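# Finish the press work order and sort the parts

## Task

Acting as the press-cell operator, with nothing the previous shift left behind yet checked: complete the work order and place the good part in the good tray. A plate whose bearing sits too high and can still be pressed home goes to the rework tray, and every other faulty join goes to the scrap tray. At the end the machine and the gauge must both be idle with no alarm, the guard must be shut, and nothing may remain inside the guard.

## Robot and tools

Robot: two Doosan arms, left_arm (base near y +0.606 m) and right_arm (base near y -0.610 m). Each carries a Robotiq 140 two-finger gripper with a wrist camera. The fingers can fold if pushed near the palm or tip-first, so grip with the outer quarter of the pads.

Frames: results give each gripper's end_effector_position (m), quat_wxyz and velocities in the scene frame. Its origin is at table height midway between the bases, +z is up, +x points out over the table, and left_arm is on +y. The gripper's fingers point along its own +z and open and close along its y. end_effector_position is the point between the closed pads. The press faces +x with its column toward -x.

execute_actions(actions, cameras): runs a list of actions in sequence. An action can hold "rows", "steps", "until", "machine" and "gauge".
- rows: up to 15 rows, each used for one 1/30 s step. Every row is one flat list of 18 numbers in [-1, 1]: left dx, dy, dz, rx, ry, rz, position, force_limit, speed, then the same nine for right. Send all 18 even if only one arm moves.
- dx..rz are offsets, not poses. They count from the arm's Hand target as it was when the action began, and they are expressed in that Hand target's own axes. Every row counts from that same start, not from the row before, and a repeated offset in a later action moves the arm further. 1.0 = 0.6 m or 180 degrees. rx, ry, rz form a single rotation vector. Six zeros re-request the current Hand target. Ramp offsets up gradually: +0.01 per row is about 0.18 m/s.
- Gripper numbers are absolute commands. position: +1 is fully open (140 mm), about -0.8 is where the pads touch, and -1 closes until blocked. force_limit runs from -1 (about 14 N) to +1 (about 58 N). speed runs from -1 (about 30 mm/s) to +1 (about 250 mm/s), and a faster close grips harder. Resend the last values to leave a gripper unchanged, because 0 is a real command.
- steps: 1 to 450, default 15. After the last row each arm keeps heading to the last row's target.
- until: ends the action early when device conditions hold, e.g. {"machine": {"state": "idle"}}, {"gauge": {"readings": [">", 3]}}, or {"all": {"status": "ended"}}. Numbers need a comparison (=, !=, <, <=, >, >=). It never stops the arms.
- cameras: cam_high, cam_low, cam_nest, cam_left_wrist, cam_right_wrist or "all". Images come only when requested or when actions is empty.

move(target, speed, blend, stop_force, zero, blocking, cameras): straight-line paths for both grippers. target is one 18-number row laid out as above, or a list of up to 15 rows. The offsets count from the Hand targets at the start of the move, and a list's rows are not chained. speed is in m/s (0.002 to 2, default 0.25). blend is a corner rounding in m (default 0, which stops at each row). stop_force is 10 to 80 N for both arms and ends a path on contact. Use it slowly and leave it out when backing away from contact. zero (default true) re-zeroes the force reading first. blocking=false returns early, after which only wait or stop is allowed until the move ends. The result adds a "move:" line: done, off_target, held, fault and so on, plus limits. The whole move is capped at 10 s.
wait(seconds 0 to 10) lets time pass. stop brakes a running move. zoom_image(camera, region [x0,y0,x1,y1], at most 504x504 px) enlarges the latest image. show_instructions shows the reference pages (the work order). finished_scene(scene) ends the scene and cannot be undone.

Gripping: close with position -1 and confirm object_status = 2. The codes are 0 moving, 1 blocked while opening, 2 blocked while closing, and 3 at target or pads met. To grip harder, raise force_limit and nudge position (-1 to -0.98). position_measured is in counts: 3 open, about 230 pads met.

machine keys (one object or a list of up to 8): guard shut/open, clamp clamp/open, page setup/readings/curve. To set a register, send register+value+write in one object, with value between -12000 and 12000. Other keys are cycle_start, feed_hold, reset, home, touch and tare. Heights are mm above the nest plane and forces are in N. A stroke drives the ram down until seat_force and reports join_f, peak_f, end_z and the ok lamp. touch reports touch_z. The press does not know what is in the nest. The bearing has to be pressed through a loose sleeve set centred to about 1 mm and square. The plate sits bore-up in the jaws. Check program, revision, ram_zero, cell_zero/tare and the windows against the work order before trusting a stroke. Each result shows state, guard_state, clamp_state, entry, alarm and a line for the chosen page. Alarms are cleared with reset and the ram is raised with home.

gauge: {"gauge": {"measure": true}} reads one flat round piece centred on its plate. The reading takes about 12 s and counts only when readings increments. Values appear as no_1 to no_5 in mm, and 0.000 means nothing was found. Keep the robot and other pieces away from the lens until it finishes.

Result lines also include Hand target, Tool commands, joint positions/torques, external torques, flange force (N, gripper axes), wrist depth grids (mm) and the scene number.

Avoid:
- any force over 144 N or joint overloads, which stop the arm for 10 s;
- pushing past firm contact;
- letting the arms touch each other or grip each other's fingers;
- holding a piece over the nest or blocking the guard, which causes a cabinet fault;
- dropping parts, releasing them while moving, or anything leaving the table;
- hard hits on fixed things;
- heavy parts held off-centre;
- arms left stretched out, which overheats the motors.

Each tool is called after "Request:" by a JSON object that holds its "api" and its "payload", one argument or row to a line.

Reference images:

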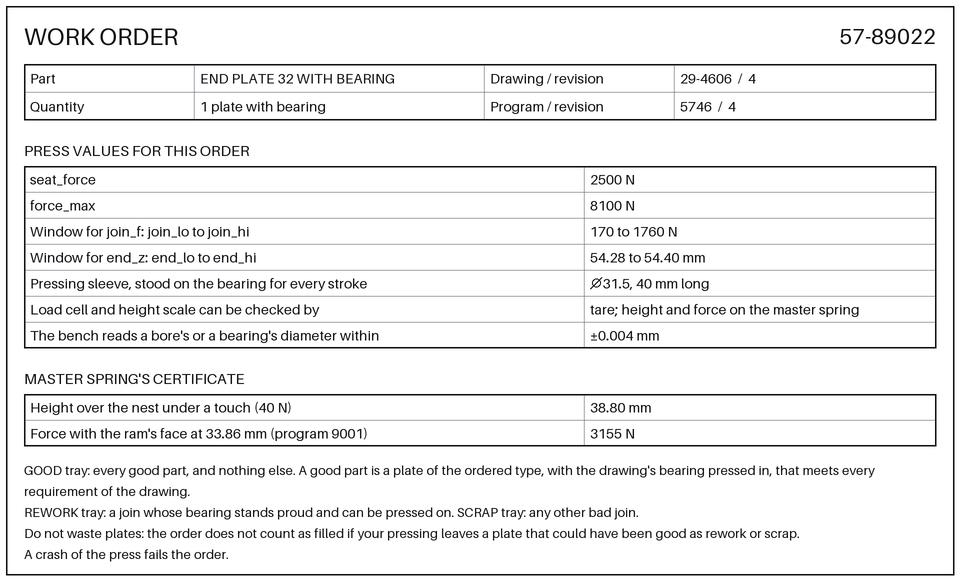

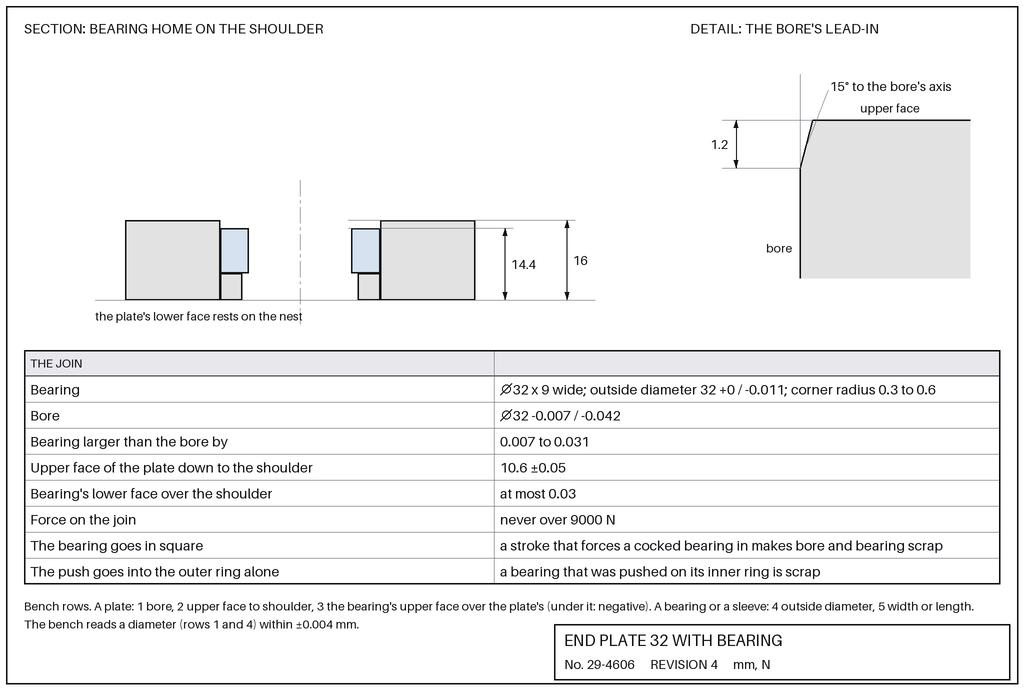

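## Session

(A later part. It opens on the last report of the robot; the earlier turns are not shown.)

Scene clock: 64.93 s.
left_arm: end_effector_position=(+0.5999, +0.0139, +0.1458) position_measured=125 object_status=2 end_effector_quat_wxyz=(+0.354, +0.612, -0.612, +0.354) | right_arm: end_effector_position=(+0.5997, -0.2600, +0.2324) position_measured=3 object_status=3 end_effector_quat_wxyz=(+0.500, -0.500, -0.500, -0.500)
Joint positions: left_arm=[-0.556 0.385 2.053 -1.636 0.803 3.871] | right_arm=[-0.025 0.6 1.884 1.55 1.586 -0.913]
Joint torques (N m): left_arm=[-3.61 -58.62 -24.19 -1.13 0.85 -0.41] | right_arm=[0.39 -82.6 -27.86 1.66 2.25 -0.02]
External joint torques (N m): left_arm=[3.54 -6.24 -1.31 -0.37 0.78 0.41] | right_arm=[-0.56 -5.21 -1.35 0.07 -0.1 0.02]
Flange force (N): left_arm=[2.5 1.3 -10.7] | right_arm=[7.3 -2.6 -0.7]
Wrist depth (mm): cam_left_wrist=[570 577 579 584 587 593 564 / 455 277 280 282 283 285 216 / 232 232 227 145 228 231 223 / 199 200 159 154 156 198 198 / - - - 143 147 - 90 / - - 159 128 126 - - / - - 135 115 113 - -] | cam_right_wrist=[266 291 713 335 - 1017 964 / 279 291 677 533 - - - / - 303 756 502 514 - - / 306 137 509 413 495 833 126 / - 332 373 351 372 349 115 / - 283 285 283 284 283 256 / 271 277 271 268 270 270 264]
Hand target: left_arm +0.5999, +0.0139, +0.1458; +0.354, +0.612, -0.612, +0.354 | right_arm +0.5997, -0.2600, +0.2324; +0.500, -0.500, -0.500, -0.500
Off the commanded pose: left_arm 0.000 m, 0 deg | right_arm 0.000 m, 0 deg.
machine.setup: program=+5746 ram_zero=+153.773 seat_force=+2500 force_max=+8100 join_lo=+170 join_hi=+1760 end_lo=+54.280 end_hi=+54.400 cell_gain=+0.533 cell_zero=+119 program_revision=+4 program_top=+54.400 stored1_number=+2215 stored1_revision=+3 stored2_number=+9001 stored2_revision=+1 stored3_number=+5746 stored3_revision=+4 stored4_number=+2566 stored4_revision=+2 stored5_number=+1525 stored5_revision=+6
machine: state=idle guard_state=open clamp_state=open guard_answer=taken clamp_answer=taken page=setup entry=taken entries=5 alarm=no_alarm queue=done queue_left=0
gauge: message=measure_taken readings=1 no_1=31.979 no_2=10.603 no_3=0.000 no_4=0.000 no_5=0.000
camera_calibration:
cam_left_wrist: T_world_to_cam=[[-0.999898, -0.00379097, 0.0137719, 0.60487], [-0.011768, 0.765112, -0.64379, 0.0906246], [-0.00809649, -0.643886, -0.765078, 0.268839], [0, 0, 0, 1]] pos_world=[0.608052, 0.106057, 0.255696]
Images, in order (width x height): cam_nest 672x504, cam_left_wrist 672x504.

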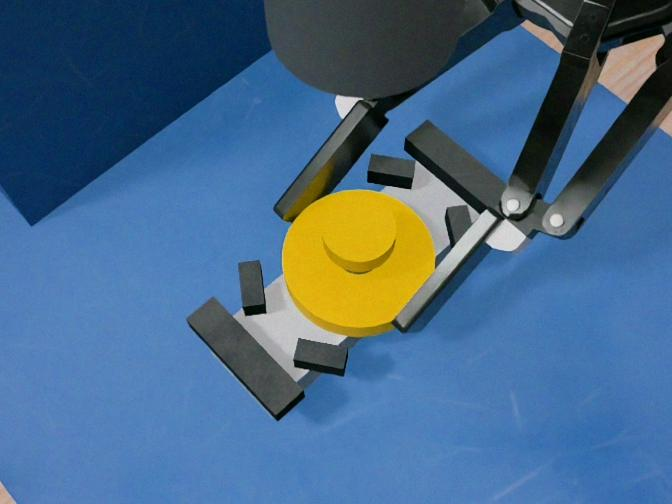

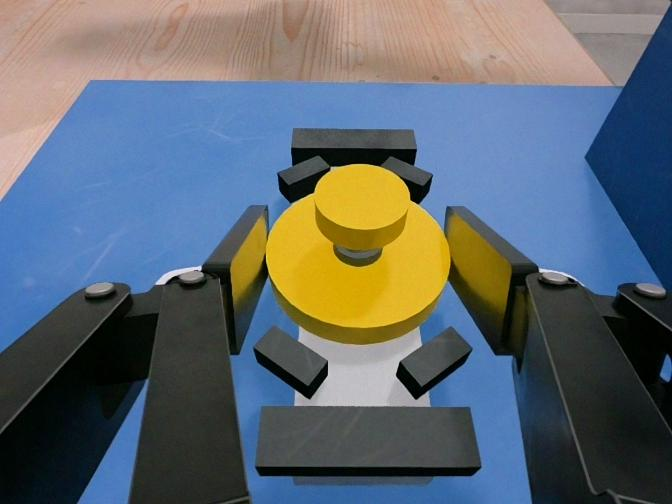

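Request:
{"api": "move", "payload": {
  "target": [
    [0.0782,0,-0.0452,0,0,0,-1,-0.1,-1,0,0,0,0,0,0,1,1,1],
    [-0.1436,-0.0335,-0.4292,0,0,0,-1,-0.1,-1,0,0,0,0,0,0,1,1,1],
    [-0.4462,-0.3415,-0.6202,0,0,0,-1,-0.1,-1,0,0,0,0,0,0,1,1,1],
    [-0.5119,-0.3415,-0.5822,0,0,0,-1,-0.1,-1,0,0,0,0,0,0,1,1,1]
  ],
  "speed": [0.15,0.3,0.3,0.12],
  "blend": [0.03,0.05,0.02,0]
}}

Request:
{"api": "move", "payload": {
  "target": [-0.0159,0,0.0092,0,0,0,-1,-0.1,-1,0,0,0,0,0,0,1,1,1],
  "speed": 0.03,
  "stop_force": 10,
  "cameras": ["cam_left_wrist"]
}}

Scene clock: 68.20 s.
left_arm: end_effector_position=(+0.8046, +0.4700, +0.0541) position_measured=125 object_status=2 end_effector_quat_wxyz=(+0.354, +0.612, -0.612, +0.354) | right_arm: end_effector_position=(+0.5997, -0.2600, +0.2324) position_measured=3 object_status=3 end_effector_quat_wxyz=(+0.500, -0.500, -0.500, -0.500)
Joint positions: left_arm=[0.2 0.658 1.8 -1.111 1.267 4.001] | right_arm=[-0.025 0.6 1.884 1.55 1.586 -0.913]
Joint torques (N m): left_arm=[-2.65 -86.17 -24.21 -1.16 2.85 -0.23] | right_arm=[0.43 -82.55 -27.93 1.74 2.23 -0.08]
External joint torques (N m): left_arm=[2.34 -0.91 0.94 0.85 -1 0.23] | right_arm=[-0.54 -5.53 -1.27 -0.02 -0.07 0.08]
Flange force (N): left_arm=[-0.9 3.9 -2.4] | right_arm=[7.8 -3.0 -0.8]
Wrist depth (mm): cam_left_wrist=[351 369 375 376 350 351 368 / 283 284 296 314 301 303 292 / 204 246 247 145 250 251 253 / 210 217 159 155 155 208 221 / - - 177 147 177 - 90 / - - 164 166 166 - - / - - 147 148 149 - -] | cam_right_wrist=[266 291 1086 334 - - 1959 / 280 287 2845 1044 1072 2915 2193 / 296 302 1299 1117 1017 1245 - / 306 140 497 489 493 813 127 / - 331 348 349 402 372 115 / - 285 284 284 284 283 258 / 273 272 271 270 271 270 269]
Hand target: left_arm +0.8046, +0.4700, +0.0540; +0.354, +0.612, -0.612, +0.354 | right_arm +0.5997, -0.2600, +0.2324; +0.500, -0.500, -0.500, -0.500
Off the commanded pose: left_arm 0.000 m, 0 deg | right_arm 0.000 m, 0 deg.
machine.setup: program=+5746 ram_zero=+153.773 seat_force=+2500 force_max=+8100 join_lo=+170 join_hi=+1760 end_lo=+54.280 end_hi=+54.400 cell_gain=+0.533 cell_zero=+119 program_revision=+4 program_top=+54.400 stored1_number=+2215 stored1_revision=+3 stored2_number=+9001 stored2_revision=+1 stored3_number=+5746 stored3_revision=+4 stored4_number=+2566 stored4_revision=+2 stored5_number=+1525 stored5_revision=+6
machine: state=idle guard_state=open clamp_state=open guard_answer=taken clamp_answer=taken page=setup entry=taken entries=5 alarm=no_alarm queue=done queue_left=0
gauge: message=measure_taken readings=1 no_1=31.979 no_2=10.603 no_3=0.000 no_4=0.000 no_5=0.000
move: done; blend cut to 0.0271 m at target 1

Scene clock: 69.33 s.
left_arm: end_effector_position=(+0.8047, +0.4700, +0.0468) position_measured=125 object_status=2 end_effector_quat_wxyz=(+0.354, +0.612, -0.612, +0.354) | right_arm: end_effector_position=(+0.5997, -0.2600, +0.2324) position_measured=3 object_status=3 end_effector_quat_wxyz=(+0.500, -0.500, -0.500, -0.500)
Joint positions: left_arm=[0.2 0.668 1.802 -1.115 1.262 4.012] | right_arm=[-0.025 0.6 1.884 1.55 1.586 -0.913]
Joint torques (N m): left_arm=[-4.33 -70.52 -18.38 2.19 -3.7 -0.29] | right_arm=[0.76 -82.78 -27.92 1.77 2.25 -0.06]
External joint torques (N m): left_arm=[4.33 -17.28 -4.59 -2.5 5.56 0.29] | right_arm=[-0.85 -5.48 -1.26 -0.04 -0.08 0.06]
Flange force (N): left_arm=[18.6 7.3 -18.2] | right_arm=[7.7 -3.0 -1.3]
Wrist depth (mm): cam_left_wrist=[322 356 358 362 343 344 346 / 264 272 285 302 289 288 281 / - 233 237 145 240 241 242 / 201 208 158 153 155 205 212 / - - 169 145 170 - 90 / - - 158 157 158 - - / - - 141 142 142 - -] | cam_right_wrist=[266 - 2716 333 2716 - - / 280 290 440 1081 1048 - - / 295 302 1112 1313 1004 1149 - / - 140 494 467 830 821 127 / - 331 372 350 371 364 115 / - 285 285 284 283 283 - / 273 272 272 267 270 270 270]
Hand target: left_arm +0.8047, +0.4699, +0.0468; +0.354, +0.612, -0.612, +0.354 (not the last commanded pose) | right_arm +0.5997, -0.2600, +0.2324; +0.500, -0.500, -0.500, -0.500
Off the commanded pose: left_arm 0.004 m, 0 deg | right_arm 0.000 m, 0 deg.
machine.setup: program=+5746 ram_zero=+153.773 seat_force=+2500 force_max=+8100 join_lo=+170 join_hi=+1760 end_lo=+54.280 end_hi=+54.400 cell_gain=+0.533 cell_zero=+119 program_revision=+4 program_top=+54.400 stored1_number=+2215 stored1_revision=+3 stored2_number=+9001 stored2_revision=+1 stored3_number=+5746 stored3_revision=+4 stored4_number=+2566 stored4_revision=+2 stored5_number=+1525 stored5_revision=+6
machine: state=idle guard_state=open clamp_state=open guard_answer=taken clamp_answer=taken page=setup entry=taken entries=5 alarm=no_alarm queue=done queue_left=0
gauge: message=measure_taken readings=1 no_1=31.979 no_2=10.603 no_3=0.000 no_4=0.000 no_5=0.000
move: contact (left_arm)
camera_calibration:
cam_left_wrist: T_world_to_cam=[[-0.9999, -0.0037735, 0.013633, 0.812757], [-0.0116685, 0.764839, -0.644115, -0.319609], [-0.00799645, -0.64421, -0.764807, 0.488411], [0, 0, 0, 1]] pos_world=[0.812852, 0.562156, 0.156595]
Images, in order (width x height): cam_left_wrist 672x504.

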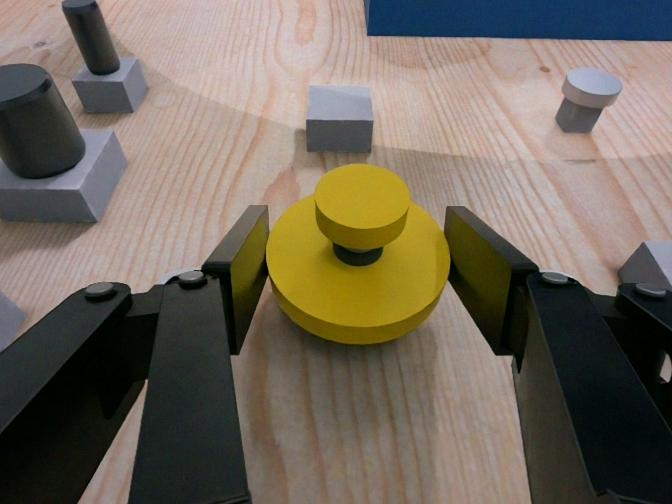

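Request:
{"api": "execute_actions", "payload": {
  "actions": [
    {"rows":[[0,0,0,0,0,0,0.42,-0.1,-0.6,0,0,0,0,0,0,1,1,1]],"steps":25}
  ]
}}

Request:
{"api": "move", "payload": {
  "target": [
    [0,0,-0.1667,0,0,0,0.42,-0.1,-0.6,0,0,0,0,0,0,1,1,1],
    [0.0450,0.0412,-0.1993,0.5774,0,-0.3333,0.42,-0.1,-0.6,0,0,0,0,0,0,1,1,1],
    [-0.1180,-0.0495,-0.3901,0.5774,0,-0.3333,0.42,-0.1,-0.6,0,0,0,0,0,0,1,1,1],
    [-0.2255,-0.1745,-0.4113,0.5774,0,-0.3333,0.42,-0.1,-0.6,0,0,0,0,0,0,1,1,1]
  ],
  "speed": [0.15,0.4,0.25,0.12],
  "blend": [0.03,0.03,0.02,0],
  "cameras": ["cam_left_wrist","cam_high"]
}}

Scene clock: 70.60 s.
left_arm: end_effector_position=(+0.8046, +0.4699, +0.0468) position_measured=76 object_status=3 end_effector_quat_wxyz=(+0.354, +0.612, -0.612, +0.354) | right_arm: end_effector_position=(+0.5997, -0.2600, +0.2324) position_measured=3 object_status=3 end_effector_quat_wxyz=(+0.500, -0.500, -0.500, -0.500)
Joint positions: left_arm=[0.2 0.668 1.802 -1.115 1.262 4.012] | right_arm=[-0.025 0.6 1.884 1.55 1.586 -0.913]
Joint torques (N m): left_arm=[-3.02 -84.84 -22.53 -0.29 1.86 -0.41] | right_arm=[0.66 -82.67 -28.05 1.77 2.2 -0.09]
External joint torques (N m): left_arm=[2.92 -2.39 -0.29 -0.01 -0.02 0.41] | right_arm=[-0.78 -5.38 -1.27 -0.04 -0.04 0.09]
Flange force (N): left_arm=[0.4 2.9 -4.4] | right_arm=[7.6 -2.8 -1.2]
Wrist depth (mm): cam_left_wrist=[321 352 355 358 340 343 341 / 271 271 283 292 288 289 279 / 205 232 236 144 238 240 241 / 201 207 191 152 164 161 212 / - - 172 146 170 170 - / - - 157 157 158 158 - / - - 141 141 142 142 -] | cam_right_wrist=[- 292 2685 332 - - 1017 / 280 288 452 1091 1117 1160 1975 / 297 303 1144 1166 968 1155 - / 306 140 511 489 533 824 127 / - 332 373 350 379 348 115 / - 284 284 284 280 285 284 / - 264 271 271 266 265 267]
Hand target: left_arm +0.8047, +0.4699, +0.0468; +0.354, +0.612, -0.612, +0.354 | right_arm +0.5997, -0.2600, +0.2324; +0.500, -0.500, -0.500, -0.500
Off the commanded pose: left_arm 0.000 m, 0 deg | right_arm 0.000 m, 0 deg.
machine.setup: program=+5746 ram_zero=+153.773 seat_force=+2500 force_max=+8100 join_lo=+170 join_hi=+1760 end_lo=+54.280 end_hi=+54.400 cell_gain=+0.533 cell_zero=+119 program_revision=+4 program_top=+54.400 stored1_number=+2215 stored1_revision=+3 stored2_number=+9001 stored2_revision=+1 stored3_number=+5746 stored3_revision=+4 stored4_number=+2566 stored4_revision=+2 stored5_number=+1525 stored5_revision=+6
machine: state=idle guard_state=open clamp_state=open guard_answer=taken clamp_answer=taken page=setup entry=taken entries=5 alarm=no_alarm queue=done queue_left=0
gauge: message=measure_taken readings=1 no_1=31.979 no_2=10.603 no_3=0.000 no_4=0.000 no_5=0.000

Scene clock: 75.73 s.
left_arm: end_effector_position=(+0.9093, +0.7513, +0.0527) position_measured=76 object_status=3 end_effector_quat_wxyz=(-0.129, +0.837, +0.225, +0.483) | right_arm: end_effector_position=(+0.5997, -0.2600, +0.2324) position_measured=3 object_status=3 end_effector_quat_wxyz=(+0.500, -0.500, -0.500, -0.500)
Joint positions: left_arm=[-0.02 0.502 2.13 -4.029 0.66 5.164] | right_arm=[-0.025 0.6 1.884 1.55 1.586 -0.913]
Joint torques (N m): left_arm=[-2.98 -72.11 -25.47 -0.54 2.1 -0.47] | right_arm=[0.87 -82.77 -27.97 1.81 2.25 -0.1]
External joint torques (N m): left_arm=[3.35 -4.21 -0.14 -0.19 0.09 0.46] | right_arm=[-1.04 -5.2 -1.4 -0.07 -0.1 0.1]
Flange force (N): left_arm=[7.3 -5.6 -4.0] | right_arm=[7.4 -2.4 -1.6]
Wrist depth (mm): cam_left_wrist=[- - - 368 - - - / - - - 293 295 279 298 / 129 - 193 207 245 245 247 / 135 101 161 170 161 162 212 / - - 151 146 148 148 - / - - 142 138 138 160 - / - - 146 131 124 147 -] | cam_right_wrist=[265 292 2626 335 816 2543 - / 280 291 447 905 784 1077 1219 / 297 302 442 1177 1122 1138 2043 / 306 140 448 472 496 923 127 / - 332 373 348 391 402 115 / - 272 284 285 282 284 262 / 272 273 272 270 271 270 -]
Hand target: left_arm +0.9093, +0.7513, +0.0526; -0.129, +0.837, +0.225, +0.483 | right_arm +0.5997, -0.2600, +0.2324; +0.500, -0.500, -0.500, -0.500
Off the commanded pose: left_arm 0.000 m, 0 deg | right_arm 0.000 m, 0 deg.
machine.setup: program=+5746 ram_zero=+153.773 seat_force=+2500 force_max=+8100 join_lo=+170 join_hi=+1760 end_lo=+54.280 end_hi=+54.400 cell_gain=+0.533 cell_zero=+119 program_revision=+4 program_top=+54.400 stored1_number=+2215 stored1_revision=+3 stored2_number=+9001 stored2_revision=+1 stored3_number=+5746 stored3_revision=+4 stored4_number=+2566 stored4_revision=+2 stored5_number=+1525 stored5_revision=+6
machine: state=idle guard_state=open clamp_state=open guard_answer=taken clamp_answer=taken page=setup entry=taken entries=5 alarm=no_alarm queue=done queue_left=0
gauge: message=measure_taken readings=1 no_1=31.979 no_2=10.603 no_3=0.000 no_4=0.000 no_5=0.000
move: done; limits=paced
camera_calibration:
cam_left_wrist: T_world_to_cam=[[0.503214, -0.864036, 0.0147584, 0.197902], [-0.657228, -0.393747, -0.642662, 0.927559], [0.561094, 0.313697, -0.766008, -0.562117], [0, 0, 0, 1]] pos_world=[0.825432, 0.712552, 0.162601]
Images, in order (width x height): cam_high 672x504, cam_left_wrist 672x504.

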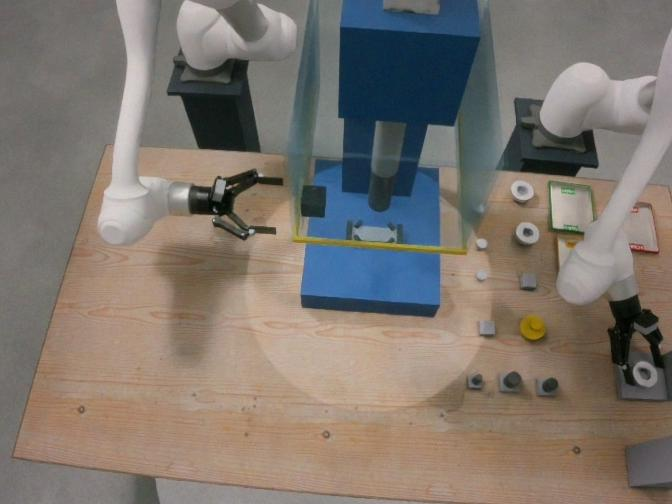

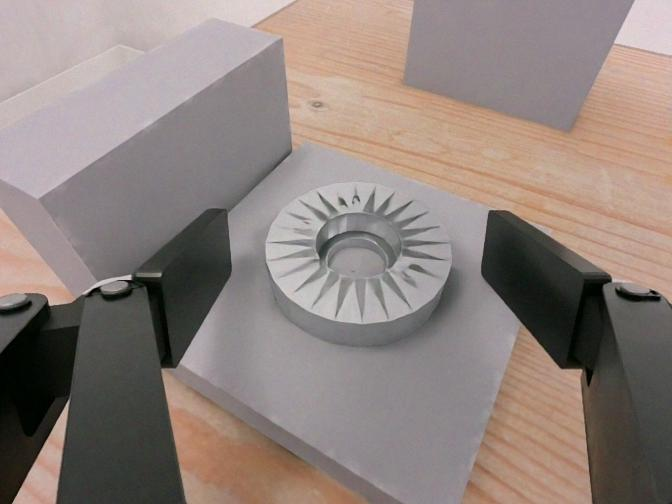

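Request:
{"api": "execute_actions", "payload": {
  "actions": [
    {"rows":[[0,0,0,0,0,0,-1,-0.1,-1,0,0,0,0,0,0,1,1,1]],"steps":60}
  ]
}}

Request:
{"api": "move", "payload": {
  "target": [
    [0.0361,0,-0.0208,0,0,0,-1,-0.1,-1,0,0,0,0,0,0,1,1,1],
    [0.0145,0,-0.1750,0,0,0,-1,-0.1,-1,0,0,0,0,0,0,1,1,1],
    [-0.0305,0.2117,-0.4108,-0.5774,0,0.3333,-1,-0.1,-1,0,0,0,0,0,0,1,1,1],
    [-0.1697,0.4103,-0.8185,-0.5774,0,0.3333,-1,-0.1,-1,0,0,0,0,0,0,1,1,1]
  ],
  "speed": [0.12,0.2,0.4,0.3],
  "blend": [0.015,0.03,0.04,0]
}}

Scene clock: 78.43 s.
left_arm: end_effector_position=(+0.9093, +0.7513, +0.0526) position_measured=125 object_status=2 end_effector_quat_wxyz=(-0.129, +0.837, +0.225, +0.483) | right_arm: end_effector_position=(+0.5997, -0.2600, +0.2324) position_measured=3 object_status=3 end_effector_quat_wxyz=(+0.500, -0.500, -0.500, -0.500)
Joint positions: left_arm=[-0.02 0.502 2.13 -4.029 0.66 5.164] | right_arm=[-0.025 0.6 1.884 1.55 1.586 -0.913]
Joint torques (N m): left_arm=[0.01 -52.63 -14.33 -2.76 -3.37 -0.38] | right_arm=[0.81 -82.23 -27.97 1.71 2.3 -0.04]
External joint torques (N m): left_arm=[-0.25 -23.06 -11.29 2.08 5.54 0.38] | right_arm=[-0.97 -5.37 -1.03 0.01 -0.16 0.04]
Flange force (N): left_arm=[24.8 -2.4 -18.9] | right_arm=[7.5 -3.4 -1.3]
Wrist depth (mm): cam_left_wrist=[- - 1473 369 - 243 230 / - - - 295 286 273 299 / - 155 - 207 246 246 248 / 137 156 153 170 157 184 212 / - - 152 144 149 - 90 / - - 141 139 139 - - / - - 146 130 124 - -] | cam_right_wrist=[265 273 2656 334 - - 1897 / 280 291 445 892 833 1013 2078 / 296 298 1138 1155 1172 - - / 307 140 498 485 779 923 127 / - 331 373 349 343 349 115 / - 298 285 285 284 284 - / 273 277 271 271 271 270 -]
Hand target: left_arm +0.9093, +0.7513, +0.0526; -0.129, +0.837, +0.225, +0.483 | right_arm +0.5997, -0.2600, +0.2324; +0.500, -0.500, -0.500, -0.500
Off the commanded pose: left_arm 0.000 m, 0 deg | right_arm 0.000 m, 0 deg.
machine.setup: program=+5746 ram_zero=+153.773 seat_force=+2500 force_max=+8100 join_lo=+170 join_hi=+1760 end_lo=+54.280 end_hi=+54.400 cell_gain=+0.533 cell_zero=+119 program_revision=+4 program_top=+54.400 stored1_number=+2215 stored1_revision=+3 stored2_number=+9001 stored2_revision=+1 stored3_number=+5746 stored3_revision=+4 stored4_number=+2566 stored4_revision=+2 stored5_number=+1525 stored5_revision=+6
machine: state=idle guard_state=open clamp_state=open guard_answer=taken clamp_answer=taken page=setup entry=taken entries=5 alarm=no_alarm queue=done queue_left=0
gauge: message=measure_taken readings=1 no_1=31.979 no_2=10.603 no_3=0.000 no_4=0.000 no_5=0.000

Scene clock: 83.13 s.
left_arm: end_effector_position=(+0.6201, +0.3002, +0.2105) position_measured=125 object_status=2 end_effector_quat_wxyz=(+0.354, +0.612, -0.612, +0.354) | right_arm: end_effector_position=(+0.5997, -0.2600, +0.2324) position_measured=3 object_status=3 end_effector_quat_wxyz=(+0.500, -0.500, -0.500, -0.500)
Joint positions: left_arm=[-0.06 0.217 2.132 -1.241 1.147 3.822] | right_arm=[-0.025 0.6 1.884 1.55 1.586 -0.913]
Joint torques (N m): left_arm=[-2.73 -48.11 -27.49 -1.03 1.83 -0.49] | right_arm=[0.66 -82.86 -28.1 1.73 2.28 0]
External joint torques (N m): left_arm=[2.76 -1.76 0.03 0.32 -0.3 0.49] | right_arm=[-0.76 -5.22 -1.04 -0.01 -0.12 0]
Flange force (N): left_arm=[-1.5 2.1 -5.4] | right_arm=[7.2 -3.3 -1.1]
Wrist depth (mm): cam_left_wrist=[723 725 741 432 879 344 279 / 575 579 395 372 378 366 320 / 482 481 334 336 336 339 339 / 413 415 153 169 158 111 - / - 91 345 145 348 - 90 / - - 322 324 325 - - / - - 280 285 287 - -] | cam_right_wrist=[266 292 2747 334 - 2570 2078 / 281 286 447 726 - 1112 - / 292 301 1091 1285 1077 - 4345 / - 140 497 485 839 836 126 / - 329 372 350 373 348 115 / - 284 285 285 284 283 259 / 272 272 271 270 271 270 269]
Hand target: left_arm +0.6201, +0.3001, +0.2105; +0.354, +0.612, -0.612, +0.354 | right_arm +0.5997, -0.2600, +0.2324; +0.500, -0.500, -0.500, -0.500
Off the commanded pose: left_arm 0.000 m, 0 deg | right_arm 0.000 m, 0 deg.
machine.setup: program=+5746 ram_zero=+153.773 seat_force=+2500 force_max=+8100 join_lo=+170 join_hi=+1760 end_lo=+54.280 end_hi=+54.400 cell_gain=+0.533 cell_zero=+119 program_revision=+4 program_top=+54.400 stored1_number=+2215 stored1_revision=+3 stored2_number=+9001 stored2_revision=+1 stored3_number=+5746 stored3_revision=+4 stored4_number=+2566 stored4_revision=+2 stored5_number=+1525 stored5_revision=+6
machine: state=idle guard_state=open clamp_state=open guard_answer=taken clamp_answer=taken page=setup entry=taken entries=5 alarm=no_alarm queue=done queue_left=0
gauge: message=measure_taken readings=1 no_1=31.979 no_2=10.603 no_3=0.000 no_4=0.000 no_5=0.000
move: done; blend cut to 0.0125 m at target 1

Request:
{"api": "move", "payload": {
  "target": [
    [0.2245,0.0337,0.4240,0,0,0,-1,-0.1,-1,0,0,0,0,0,0,1,1,1],
    [0.1567,0.0337,0.4632,0,0,0,-1,-0.1,-1,0,0,0,0,0,0,1,1,1]
  ],
  "speed": [0.25,0.12],
  "blend": [0.02,0]
}}

Request:
{"api": "move", "payload": {
  "target": [-0.0188,0,0.0108,0,0,0,-1,-0.1,-1,0,0,0,0,0,0,1,1,1],
  "speed": 0.03,
  "stop_force": 10,
  "cameras": ["cam_nest","cam_left_wrist","cam_right_wrist"]
}}

Scene clock: 85.33 s.
left_arm: end_effector_position=(+0.6000, +0.0124, +0.1534) position_measured=125 object_status=2 end_effector_quat_wxyz=(+0.354, +0.612, -0.612, +0.354) | right_arm: end_effector_position=(+0.5997, -0.2600, +0.2324) position_measured=3 object_status=3 end_effector_quat_wxyz=(+0.500, -0.500, -0.500, -0.500)
Joint positions: left_arm=[-0.558 0.376 2.048 -1.624 0.801 3.852] | right_arm=[-0.025 0.6 1.884 1.55 1.586 -0.913]
Joint torques (N m): left_arm=[-2.43 -62.24 -26 -1.58 1.81 -0.46] | right_arm=[0.71 -82.81 -27.84 1.83 2.27 -0.05]
External joint torques (N m): left_arm=[2.38 -2.05 -0.03 0.09 -0.23 0.46] | right_arm=[-0.84 -5.28 -1.39 -0.1 -0.11 0.05]
Flange force (N): left_arm=[-0.7 0.2 -4.9] | right_arm=[7.4 -2.5 -1.3]
Wrist depth (mm): cam_left_wrist=[591 597 591 602 602 610 2312 / 492 303 283 287 286 505 216 / - 243 246 206 240 257 217 / - 210 153 170 153 206 207 / - 91 139 144 153 - 90 / - - 145 140 150 - - / - - 119 120 120 - -] | cam_right_wrist=[266 293 709 335 2490 3319 - / 280 292 689 521 2626 1226 - / 295 303 718 491 509 1101 2414 / 307 140 451 420 496 919 127 / - 332 372 350 372 372 115 / - 285 272 284 299 284 - / 273 273 271 270 271 270 -]
Hand target: left_arm +0.6000, +0.0124, +0.1534; +0.354, +0.612, -0.612, +0.354 | right_arm +0.5997, -0.2600, +0.2324; +0.500, -0.500, -0.500, -0.500
Off the commanded pose: left_arm 0.000 m, 0 deg | right_arm 0.000 m, 0 deg.
machine.setup: program=+5746 ram_zero=+153.773 seat_force=+2500 force_max=+8100 join_lo=+170 join_hi=+1760 end_lo=+54.280 end_hi=+54.400 cell_gain=+0.533 cell_zero=+119 program_revision=+4 program_top=+54.400 stored1_number=+2215 stored1_revision=+3 stored2_number=+9001 stored2_revision=+1 stored3_number=+5746 stored3_revision=+4 stored4_number=+2566 stored4_revision=+2 stored5_number=+1525 stored5_revision=+6
machine: state=idle guard_state=open clamp_state=open guard_answer=taken clamp_answer=taken page=setup entry=taken entries=5 alarm=no_alarm queue=done queue_left=0
gauge: message=measure_taken readings=1 no_1=31.979 no_2=10.603 no_3=0.000 no_4=0.000 no_5=0.000
move: done

Scene clock: 86.20 s.
left_arm: end_effector_position=(+0.5999, +0.0123, +0.1472) position_measured=125 object_status=2 end_effector_quat_wxyz=(+0.354, +0.612, -0.612, +0.354) | right_arm: end_effector_position=(+0.5997, -0.2600, +0.2324) position_measured=3 object_status=3 end_effector_quat_wxyz=(+0.500, -0.500, -0.500, -0.500)
Joint positions: left_arm=[-0.558 0.384 2.051 -1.635 0.802 3.868] | right_arm=[-0.025 0.6 1.884 1.55 1.586 -0.913]
Joint torques (N m): left_arm=[-1.36 -55.05 -20.87 -0.17 -0.59 -0.43] | right_arm=[0.68 -82.9 -27.83 1.78 2.28 -0.06]
External joint torques (N m): left_arm=[1.31 -8.82 -4.53 -1.31 2.18 0.43] | right_arm=[-0.83 -4.93 -1.42 -0.05 -0.13 0.06]
Flange force (N): left_arm=[7.3 1.2 -8.7] | right_arm=[7.0 -2.1 -1.2]
Wrist depth (mm): cam_left_wrist=[575 582 584 590 590 596 2083 / 481 282 284 282 286 289 216 / - 235 235 190 239 240 225 / 201 202 156 170 157 199 200 / - 91 136 144 148 - 90 / - - 157 134 135 - - / - - 117 114 114 - -] | cam_right_wrist=[266 290 701 332 2516 - - / 280 292 677 544 - - - / 297 303 703 500 1058 1077 - / 306 137 586 431 494 827 127 / - 333 371 350 391 354 115 / - 285 284 284 284 284 260 / 268 284 271 270 268 270 266]
Hand target: left_arm +0.6000, +0.0123, +0.1472; +0.354, +0.612, -0.612, +0.354 (not the last commanded pose) | right_arm +0.5997, -0.2600, +0.2324; +0.500, -0.500, -0.500, -0.500
Off the commanded pose: left_arm 0.007 m, 0 deg | right_arm 0.000 m, 0 deg.
machine.setup: program=+5746 ram_zero=+153.773 seat_force=+2500 force_max=+8100 join_lo=+170 join_hi=+1760 end_lo=+54.280 end_hi=+54.400 cell_gain=+0.533 cell_zero=+119 program_revision=+4 program_top=+54.400 stored1_number=+2215 stored1_revision=+3 stored2_number=+9001 stored2_revision=+1 stored3_number=+5746 stored3_revision=+4 stored4_number=+2566 stored4_revision=+2 stored5_number=+1525 stored5_revision=+6
machine: state=idle guard_state=open clamp_state=open guard_answer=taken clamp_answer=taken page=setup entry=taken entries=5 alarm=no_alarm queue=done queue_left=0
gauge: message=measure_taken readings=1 no_1=31.979 no_2=10.603 no_3=0.000 no_4=0.000 no_5=0.000
move: contact (left_arm)
camera_calibration:
cam_left_wrist: T_world_to_cam=[[-0.999901, -0.0035506, 0.0135818, 0.604975], [-0.0114685, 0.764568, -0.644441, 0.0925872], [-0.00809606, -0.644533, -0.764534, 0.268717], [0, 0, 0, 1]] pos_world=[0.608152, 0.104556, 0.256894]
cam_right_wrist: T_world_to_cam=[[0.999938, 0.0028641, 0.0107972, -0.589738], [0.0111259, -0.341691, -0.939747, 0.126331], [0.000997762, 0.939808, -0.341701, 0.462441], [0, 0, 0, 1]] pos_world=[0.587835, -0.389751, 0.283104]
Images, in order (width x height): cam_nest 672x504, cam_left_wrist 672x504, cam_right_wrist 672x504.

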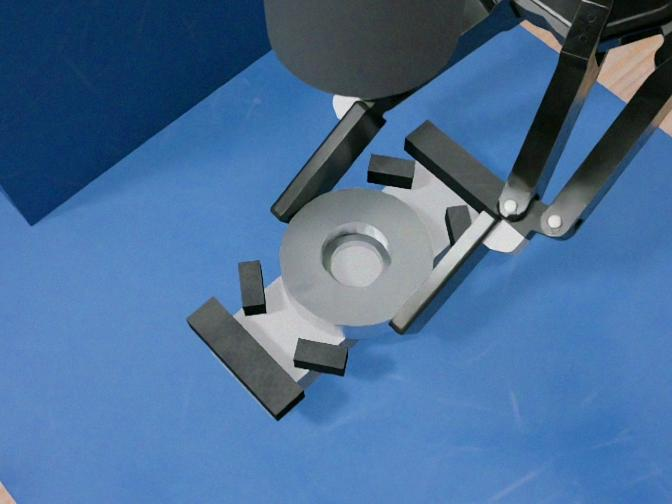

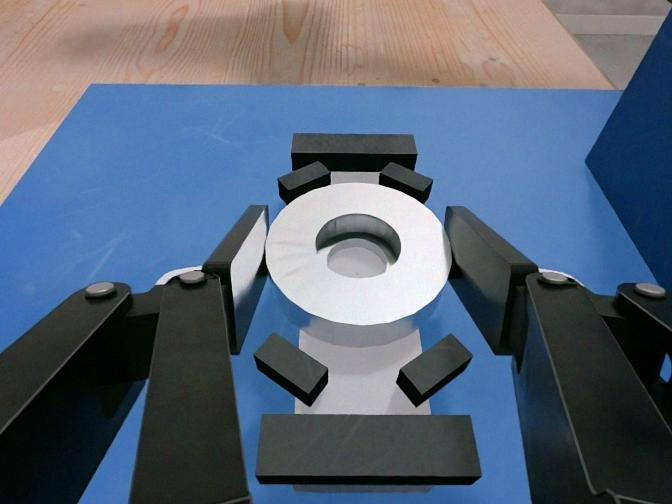

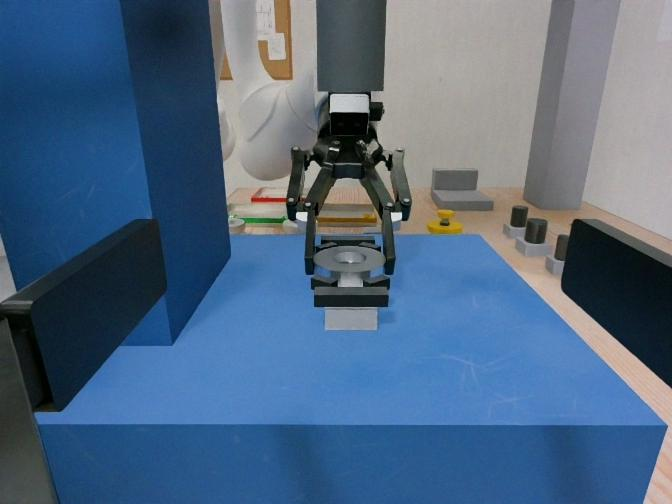

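Request:
{"api": "move", "payload": {
  "target": [-0.0087,0,0.0050,0,0,0,-1,-0.1,-1,0,0,0,0,0,0,1,1,1],
  "speed": 0.02,
  "stop_force": 12
}}

Scene clock: 87.73 s.
left_arm: end_effector_position=(+0.6000, +0.0123, +0.1412) position_measured=125 object_status=2 end_effector_quat_wxyz=(+0.354, +0.612, -0.612, +0.354) | right_arm: end_effector_position=(+0.5997, -0.2600, +0.2324) position_measured=3 object_status=3 end_effector_quat_wxyz=(+0.500, -0.500, -0.500, -0.500)
Joint positions: left_arm=[-0.558 0.393 2.053 -1.646 0.803 3.884] | right_arm=[-0.025 0.6 1.884 1.55 1.586 -0.913]
Joint torques (N m): left_arm=[-2.79 -48.18 -15.61 1.27 -2.21 -0.52] | right_arm=[0.71 -82.71 -27.86 1.74 2.24 -0.05]
External joint torques (N m): left_arm=[2.55 -16.51 -9.51 -2.78 3.85 0.52] | right_arm=[-0.85 -5.53 -1.49 0 -0.08 0.05]
Flange force (N): left_arm=[15.1 0.6 -15.2] | right_arm=[7.8 -2.6 -1.2]
Wrist depth (mm): cam_left_wrist=[568 568 571 575 578 585 2409 / 452 261 260 274 276 277 216 / 226 227 227 173 222 230 216 / 194 200 148 165 148 192 192 / - 91 - 137 139 - 90 / - - 151 124 127 - - / - - - 125 111 - -] | cam_right_wrist=[265 291 716 332 2915 - 964 / 280 291 687 540 2988 - - / 297 302 709 503 1030 - - / 307 137 460 437 490 827 127 / - 128 351 353 371 349 115 / - 272 284 285 283 284 258 / 272 273 269 271 271 270 264]
Hand target: left_arm +0.6000, +0.0123, +0.1412; +0.354, +0.612, -0.612, +0.354 | right_arm +0.5997, -0.2600, +0.2324; +0.500, -0.500, -0.500, -0.500
Off the commanded pose: left_arm 0.000 m, 0 deg | right_arm 0.000 m, 0 deg.
machine.setup: program=+5746 ram_zero=+153.773 seat_force=+2500 force_max=+8100 join_lo=+170 join_hi=+1760 end_lo=+54.280 end_hi=+54.400 cell_gain=+0.533 cell_zero=+119 program_revision=+4 program_top=+54.400 stored1_number=+2215 stored1_revision=+3 stored2_number=+9001 stored2_revision=+1 stored3_number=+5746 stored3_revision=+4 stored4_number=+2566 stored4_revision=+2 stored5_number=+1525 stored5_revision=+6
machine: state=idle guard_state=open clamp_state=open guard_answer=taken clamp_answer=taken page=setup entry=taken entries=5 alarm=no_alarm queue=done queue_left=0
gauge: message=measure_taken readings=1 no_1=31.979 no_2=10.603 no_3=0.000 no_4=0.000 no_5=0.000
move: done

Request:
{"api": "execute_actions", "payload": {
  "actions": [
    {"rows":[[0,0,0.0001,0,0,0,-1,-0.1,-1,0,0,0,0,0,0,1,1,1]],"steps":1}
  ],
  "cameras": ["cam_nest","cam_left_wrist","cam_right_wrist"]
}}

Request:
{"api": "zoom_image", "payload": {
  "camera": "cam_right_wrist",
  "region": [285, 220, 415, 320]
}}

Scene clock: 88.10 s.
left_arm: end_effector_position=(+0.6000, +0.0123, +0.1411) position_measured=125 object_status=2 end_effector_quat_wxyz=(+0.354, +0.612, -0.612, +0.354) | right_arm: end_effector_position=(+0.5997, -0.2600, +0.2324) position_measured=3 object_status=3 end_effector_quat_wxyz=(+0.500, -0.500, -0.500, -0.500)
Joint positions: left_arm=[-0.558 0.393 2.053 -1.646 0.803 3.884] | right_arm=[-0.025 0.6 1.884 1.55 1.586 -0.913]
Joint torques (N m): left_arm=[-3.45 -46.93 -15.81 1.23 -2.65 -0.48] | right_arm=[0.76 -82.77 -27.83 1.75 2.3 -0.02]
External joint torques (N m): left_arm=[3.33 -18.08 -9.35 -2.73 4.29 0.48] | right_arm=[-0.85 -5.39 -1.23 -0.03 -0.14 0.02]
Flange force (N): left_arm=[15.7 1.4 -18.6] | right_arm=[7.5 -3.0 -1.2]
Wrist depth (mm): cam_left_wrist=[571 564 572 578 578 579 2486 / 472 - 276 262 266 278 210 / 226 227 237 173 222 231 217 / 194 200 153 162 148 192 193 / - 91 - 137 139 - 90 / - - 151 124 127 - - / - - - 125 111 - -] | cam_right_wrist=[269 292 718 333 - 1106 - / 281 284 681 540 - - - / 295 303 703 504 518 - - / - 140 498 435 529 827 127 / - 331 353 356 372 371 115 / - 285 300 282 285 284 - / 267 272 271 271 275 270 -]
Hand target: left_arm +0.6000, +0.0122, +0.1411; +0.354, +0.612, -0.612, +0.354 | right_arm +0.5997, -0.2600, +0.2324; +0.500, -0.500, -0.500, -0.500
Off the commanded pose: left_arm 0.000 m, 0 deg | right_arm 0.000 m, 0 deg.
machine.setup: program=+5746 ram_zero=+153.773 seat_force=+2500 force_max=+8100 join_lo=+170 join_hi=+1760 end_lo=+54.280 end_hi=+54.400 cell_gain=+0.533 cell_zero=+119 program_revision=+4 program_top=+54.400 stored1_number=+2215 stored1_revision=+3 stored2_number=+9001 stored2_revision=+1 stored3_number=+5746 stored3_revision=+4 stored4_number=+2566 stored4_revision=+2 stored5_number=+1525 stored5_revision=+6
machine: state=idle guard_state=open clamp_state=open guard_answer=taken clamp_answer=taken page=setup entry=taken entries=5 alarm=no_alarm queue=done queue_left=0
gauge: message=measure_taken readings=1 no_1=31.979 no_2=10.603 no_3=0.000 no_4=0.000 no_5=0.000
camera_calibration:
cam_left_wrist: T_world_to_cam=[[-0.9999, -0.00362684, 0.0136465, 0.605147], [-0.0115685, 0.764568, -0.644439, 0.0887823], [-0.00809639, -0.644533, -0.764534, 0.264131], [0, 0, 0, 1]] pos_world=[0.608252, 0.104556, 0.250894]
cam_right_wrist: T_world_to_cam=[[0.999938, 0.0028641, 0.0107972, -0.589738], [0.0111259, -0.341691, -0.939747, 0.126331], [0.000997762, 0.939808, -0.341701, 0.462441], [0, 0, 0, 1]] pos_world=[0.587835, -0.389751, 0.283104]
Images, in order (width x height): cam_nest 672x504, cam_left_wrist 672x504, cam_right_wrist 672x504.

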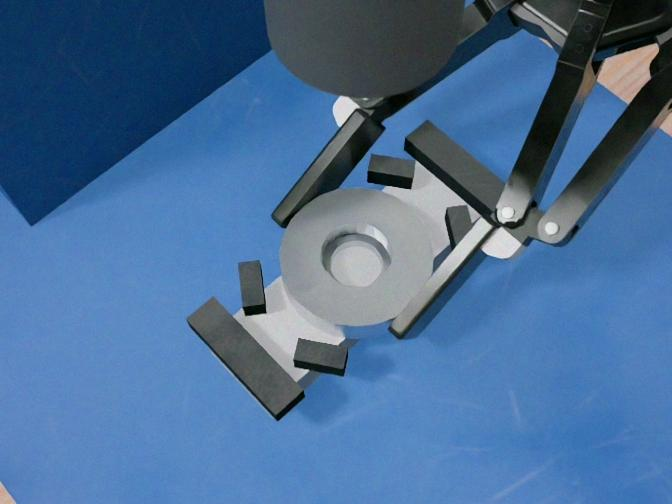

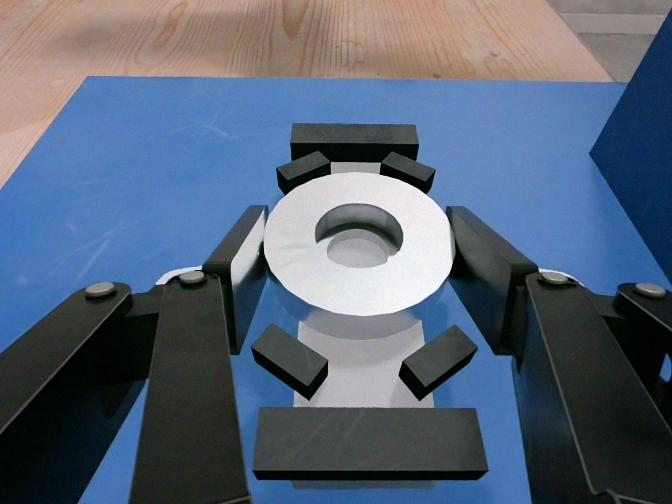

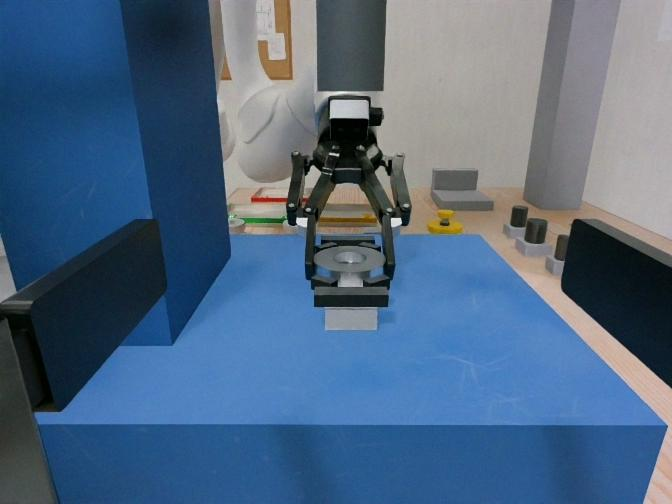

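Scaled by 3.877.

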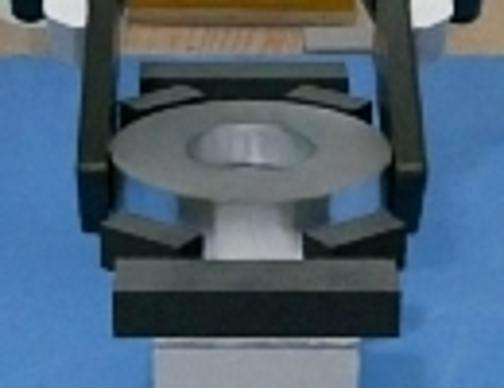

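Request:
{"api": "execute_actions", "payload": {
  "actions": [
    {"rows":[[0,0,0,0,0,0,0.42,-0.1,-0.6,0,0,0,0,0,0,1,1,1]],"steps":25}
  ]
}}

Request:
{"api": "move", "payload": {
  "target": [
    [0,0,-0.1667,0,0,0,0.42,-0.1,-0.6,0,0,0,0,0,0,1,1,1],
    [-0.4056,-0.085,-0.5987,0,0,0,-0.15,-0.1,-0.2,0,0,0,0,0,0,1,1,1]
  ],
  "speed": [0.12,0.3],
  "blend": [0.02,0],
  "cameras": ["cam_left_wrist"]
}}

Request:
{"api": "execute_actions", "payload": {
  "actions": [
    {"machine":{"clamp":"clamp"},"steps":2}
  ]
}}

Request:
{"api": "zoom_image", "payload": {
  "camera": "cam_left_wrist",
  "region": [230, 50, 560, 280]
}}

Scene clock: 96.10 s.
left_arm: end_effector_position=(+0.5999, +0.0122, +0.1411) position_measured=76 object_status=3 end_effector_quat_wxyz=(+0.354, +0.612, -0.612, +0.354) | right_arm: end_effector_position=(+0.5997, -0.2600, +0.2324) position_measured=3 object_status=3 end_effector_quat_wxyz=(+0.500, -0.500, -0.500, -0.500)
Joint positions: left_arm=[-0.558 0.393 2.053 -1.646 0.803 3.884] | right_arm=[-0.025 0.6 1.884 1.55 1.586 -0.913]
Joint torques (N m): left_arm=[-2.8 -62.15 -24.65 -1.43 1.58 -0.43] | right_arm=[0.8 -82.54 -28.18 1.75 2.24 -0.02]
External joint torques (N m): left_arm=[2.61 -3.31 -0.61 -0.08 0.07 0.43] | right_arm=[-0.94 -5.66 -1.14 -0.01 -0.08 0.02]
Flange force (N): left_arm=[0.6 0.3 -6.3] | right_arm=[7.9 -3.5 -1.4]
Wrist depth (mm): cam_left_wrist=[561 564 567 571 578 579 561 / 474 261 271 204 265 265 218 / 224 226 226 173 220 231 215 / 198 193 157 163 153 140 197 / - - 164 138 144 163 - / - - 154 131 127 155 - / - - 131 126 111 140 -] | cam_right_wrist=[266 291 724 334 - - - / 280 291 679 542 - - - / 296 302 685 509 1160 1127 2343 / 306 140 498 435 493 830 127 / - 332 373 350 368 353 115 / - 285 285 284 284 283 - / 273 272 271 271 270 275 269]
Hand target: left_arm +0.6000, +0.0122, +0.1411; +0.354, +0.612, -0.612, +0.354 | right_arm +0.5997, -0.2600, +0.2324; +0.500, -0.500, -0.500, -0.500
Off the commanded pose: left_arm 0.000 m, 0 deg | right_arm 0.000 m, 0 deg.
machine.setup: program=+5746 ram_zero=+153.773 seat_force=+2500 force_max=+8100 join_lo=+170 join_hi=+1760 end_lo=+54.280 end_hi=+54.400 cell_gain=+0.533 cell_zero=+119 program_revision=+4 program_top=+54.400 stored1_number=+2215 stored1_revision=+3 stored2_number=+9001 stored2_revision=+1 stored3_number=+5746 stored3_revision=+4 stored4_number=+2566 stored4_revision=+2 stored5_number=+1525 stored5_revision=+6
machine: state=idle guard_state=open clamp_state=open guard_answer=taken clamp_answer=taken page=setup entry=taken entries=5 alarm=no_alarm queue=done queue_left=0
gauge: message=measure_taken readings=1 no_1=31.979 no_2=10.603 no_3=0.000 no_4=0.000 no_5=0.000

Scene clock: 99.27 s.
left_arm: end_effector_position=(+0.6509, +0.4449, +0.1092) position_measured=148 object_status=0 end_effector_quat_wxyz=(+0.354, +0.612, -0.612, +0.354) | right_arm: end_effector_position=(+0.5997, -0.2600, +0.2324) position_measured=3 object_status=3 end_effector_quat_wxyz=(+0.500, -0.500, -0.500, -0.500)
Joint positions: left_arm=[0.2 0.418 2.104 -1.13 1.24 4.061] | right_arm=[-0.025 0.6 1.884 1.55 1.586 -0.913]
Joint torques (N m): left_arm=[-2.89 -60.76 -20.52 -0.28 1.96 -0.43] | right_arm=[0.61 -82.75 -27.89 1.73 2.21 -0.05]
External joint torques (N m): left_arm=[2.94 -3.35 -0.55 -0.04 -0.01 0.43] | right_arm=[-0.76 -5.44 -1.47 0.01 -0.04 0.04]
Flange force (N): left_arm=[1.6 3.7 -6.2] | right_arm=[7.7 -2.5 -1.1]
Wrist depth (mm): cam_left_wrist=[495 496 - - 323 - - / 397 398 385 400 375 398 393 / 330 329 332 334 337 337 339 / 276 282 281 286 155 290 289 / - - - 249 244 - 93 / - - - 204 222 - - / - - - 198 200 - -] | cam_right_wrist=[265 292 2685 333 - - - / 281 283 466 952 - 1271 - / 295 303 514 1077 1183 996 1992 / 306 137 502 487 537 872 127 / - 332 373 351 372 371 115 / - 284 284 272 269 285 282 / 272 272 272 270 270 270 273]
Hand target: left_arm +0.6509, +0.4449, +0.1092; +0.354, +0.612, -0.612, +0.354 | right_arm +0.5997, -0.2600, +0.2324; +0.500, -0.500, -0.500, -0.500
Off the commanded pose: left_arm 0.000 m, 0 deg | right_arm 0.000 m, 0 deg.
machine.setup: program=+5746 ram_zero=+153.773 seat_force=+2500 force_max=+8100 join_lo=+170 join_hi=+1760 end_lo=+54.280 end_hi=+54.400 cell_gain=+0.533 cell_zero=+119 program_revision=+4 program_top=+54.400 stored1_number=+2215 stored1_revision=+3 stored2_number=+9001 stored2_revision=+1 stored3_number=+5746 stored3_revision=+4 stored4_number=+2566 stored4_revision=+2 stored5_number=+1525 stored5_revision=+6
machine: state=idle guard_state=open clamp_state=open guard_answer=taken clamp_answer=taken page=setup entry=taken entries=5 alarm=no_alarm queue=done queue_left=0
gauge: message=measure_taken readings=1 no_1=31.979 no_2=10.603 no_3=0.000 no_4=0.000 no_5=0.000
move: done
camera_calibration:
cam_left_wrist: T_world_to_cam=[[-0.999901, -0.0035506, 0.0135818, 0.65802], [-0.0114685, 0.764568, -0.644441, -0.262004], [-0.00809606, -0.644533, -0.764534, 0.518979], [0, 0, 0, 1]] pos_world=[0.659152, 0.537156, 0.218994]
Images, in order (width x height): cam_left_wrist 672x504.

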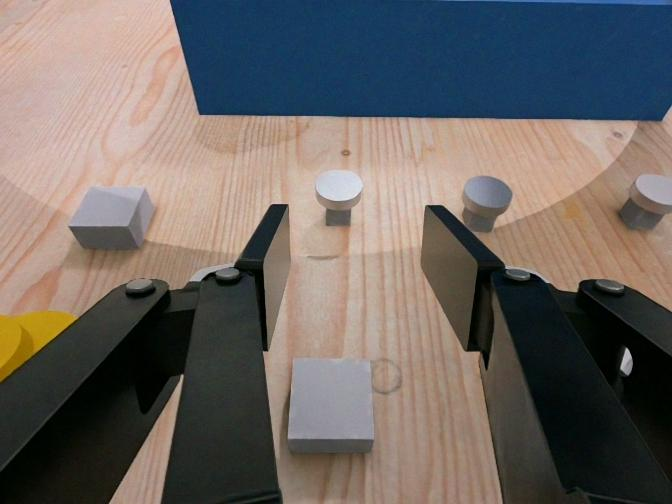

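Scene clock: 99.53 s.
left_arm: end_effector_position=(+0.6509, +0.4449, +0.1092) position_measured=148 object_status=3 end_effector_quat_wxyz=(+0.354, +0.612, -0.612, +0.354) | right_arm: end_effector_position=(+0.5997, -0.2600, +0.2324) position_measured=3 object_status=3 end_effector_quat_wxyz=(+0.500, -0.500, -0.500, -0.500)
Joint positions: left_arm=[0.2 0.418 2.104 -1.13 1.24 4.061] | right_arm=[-0.025 0.6 1.884 1.55 1.586 -0.913]
Joint torques (N m): left_arm=[-3.08 -60.39 -20.52 -0.39 1.97 -0.45] | right_arm=[1.03 -82.74 -27.95 1.75 2.21 -0.04]
External joint torques (N m): left_arm=[2.86 -2.88 -0.47 0.05 -0.04 0.45] | right_arm=[-1.13 -5.64 -1.43 -0.01 -0.05 0.04]
Flange force (N): left_arm=[1.0 3.4 -5.8] | right_arm=[7.9 -2.9 -1.7]
Wrist depth (mm): cam_left_wrist=[497 502 334 355 352 328 329 / 395 399 389 387 377 380 382 / 329 344 334 334 336 337 340 / 282 282 143 287 155 288 290 / - - - 250 244 - 93 / - - - 204 223 - - / - - - 199 200 - -] | cam_right_wrist=[265 293 2626 333 2570 - 1867 / 280 293 437 1021 2845 - - / 297 302 464 1106 1160 1127 - / 307 140 457 488 548 839 127 / - 331 373 350 - 350 115 / - 285 284 284 284 283 257 / 272 272 271 271 270 270 268]
Hand target: left_arm +0.6509, +0.4449, +0.1092; +0.354, +0.612, -0.612, +0.354 | right_arm +0.5997, -0.2600, +0.2324; +0.500, -0.500, -0.500, -0.500
Tool commands: left_gripper/position=-0.15 left_gripper/force_limit=-0.1 left_gripper/speed=-0.2 right_gripper/position=+1.0 right_gripper/force_limit=+1.0 right_gripper/speed=+1.0
Off the commanded pose: left_arm 0.000 m, 0 deg | right_arm 0.000 m, 0 deg.
machine.setup: program=+5746 ram_zero=+153.773 seat_force=+2500 force_max=+8100 join_lo=+170 join_hi=+1760 end_lo=+54.280 end_hi=+54.400 cell_gain=+0.533 cell_zero=+119 program_revision=+4 program_top=+54.400 stored1_number=+2215 stored1_revision=+3 stored2_number=+9001 stored2_revision=+1 stored3_number=+5746 stored3_revision=+4 stored4_number=+2566 stored4_revision=+2 stored5_number=+1525 stored5_revision=+6
machine: state=idle guard_state=open clamp_state=between guard_answer=taken clamp_answer=taken page=setup entry=taken entries=5 alarm=no_alarm queue=running queue_left=0
gauge: message=measure_taken readings=1 no_1=31.979 no_2=10.603 no_3=0.000 no_4=0.000 no_5=0.000

Scaled by 1.527.
This view is cut from an older image: the scene may have changed since it was taken.

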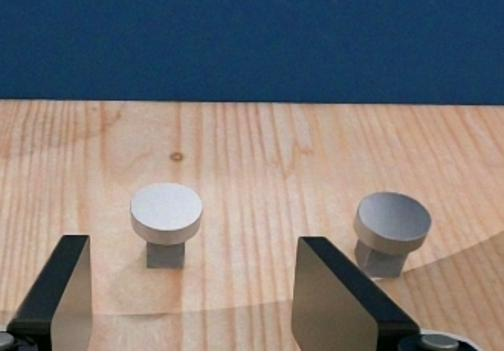

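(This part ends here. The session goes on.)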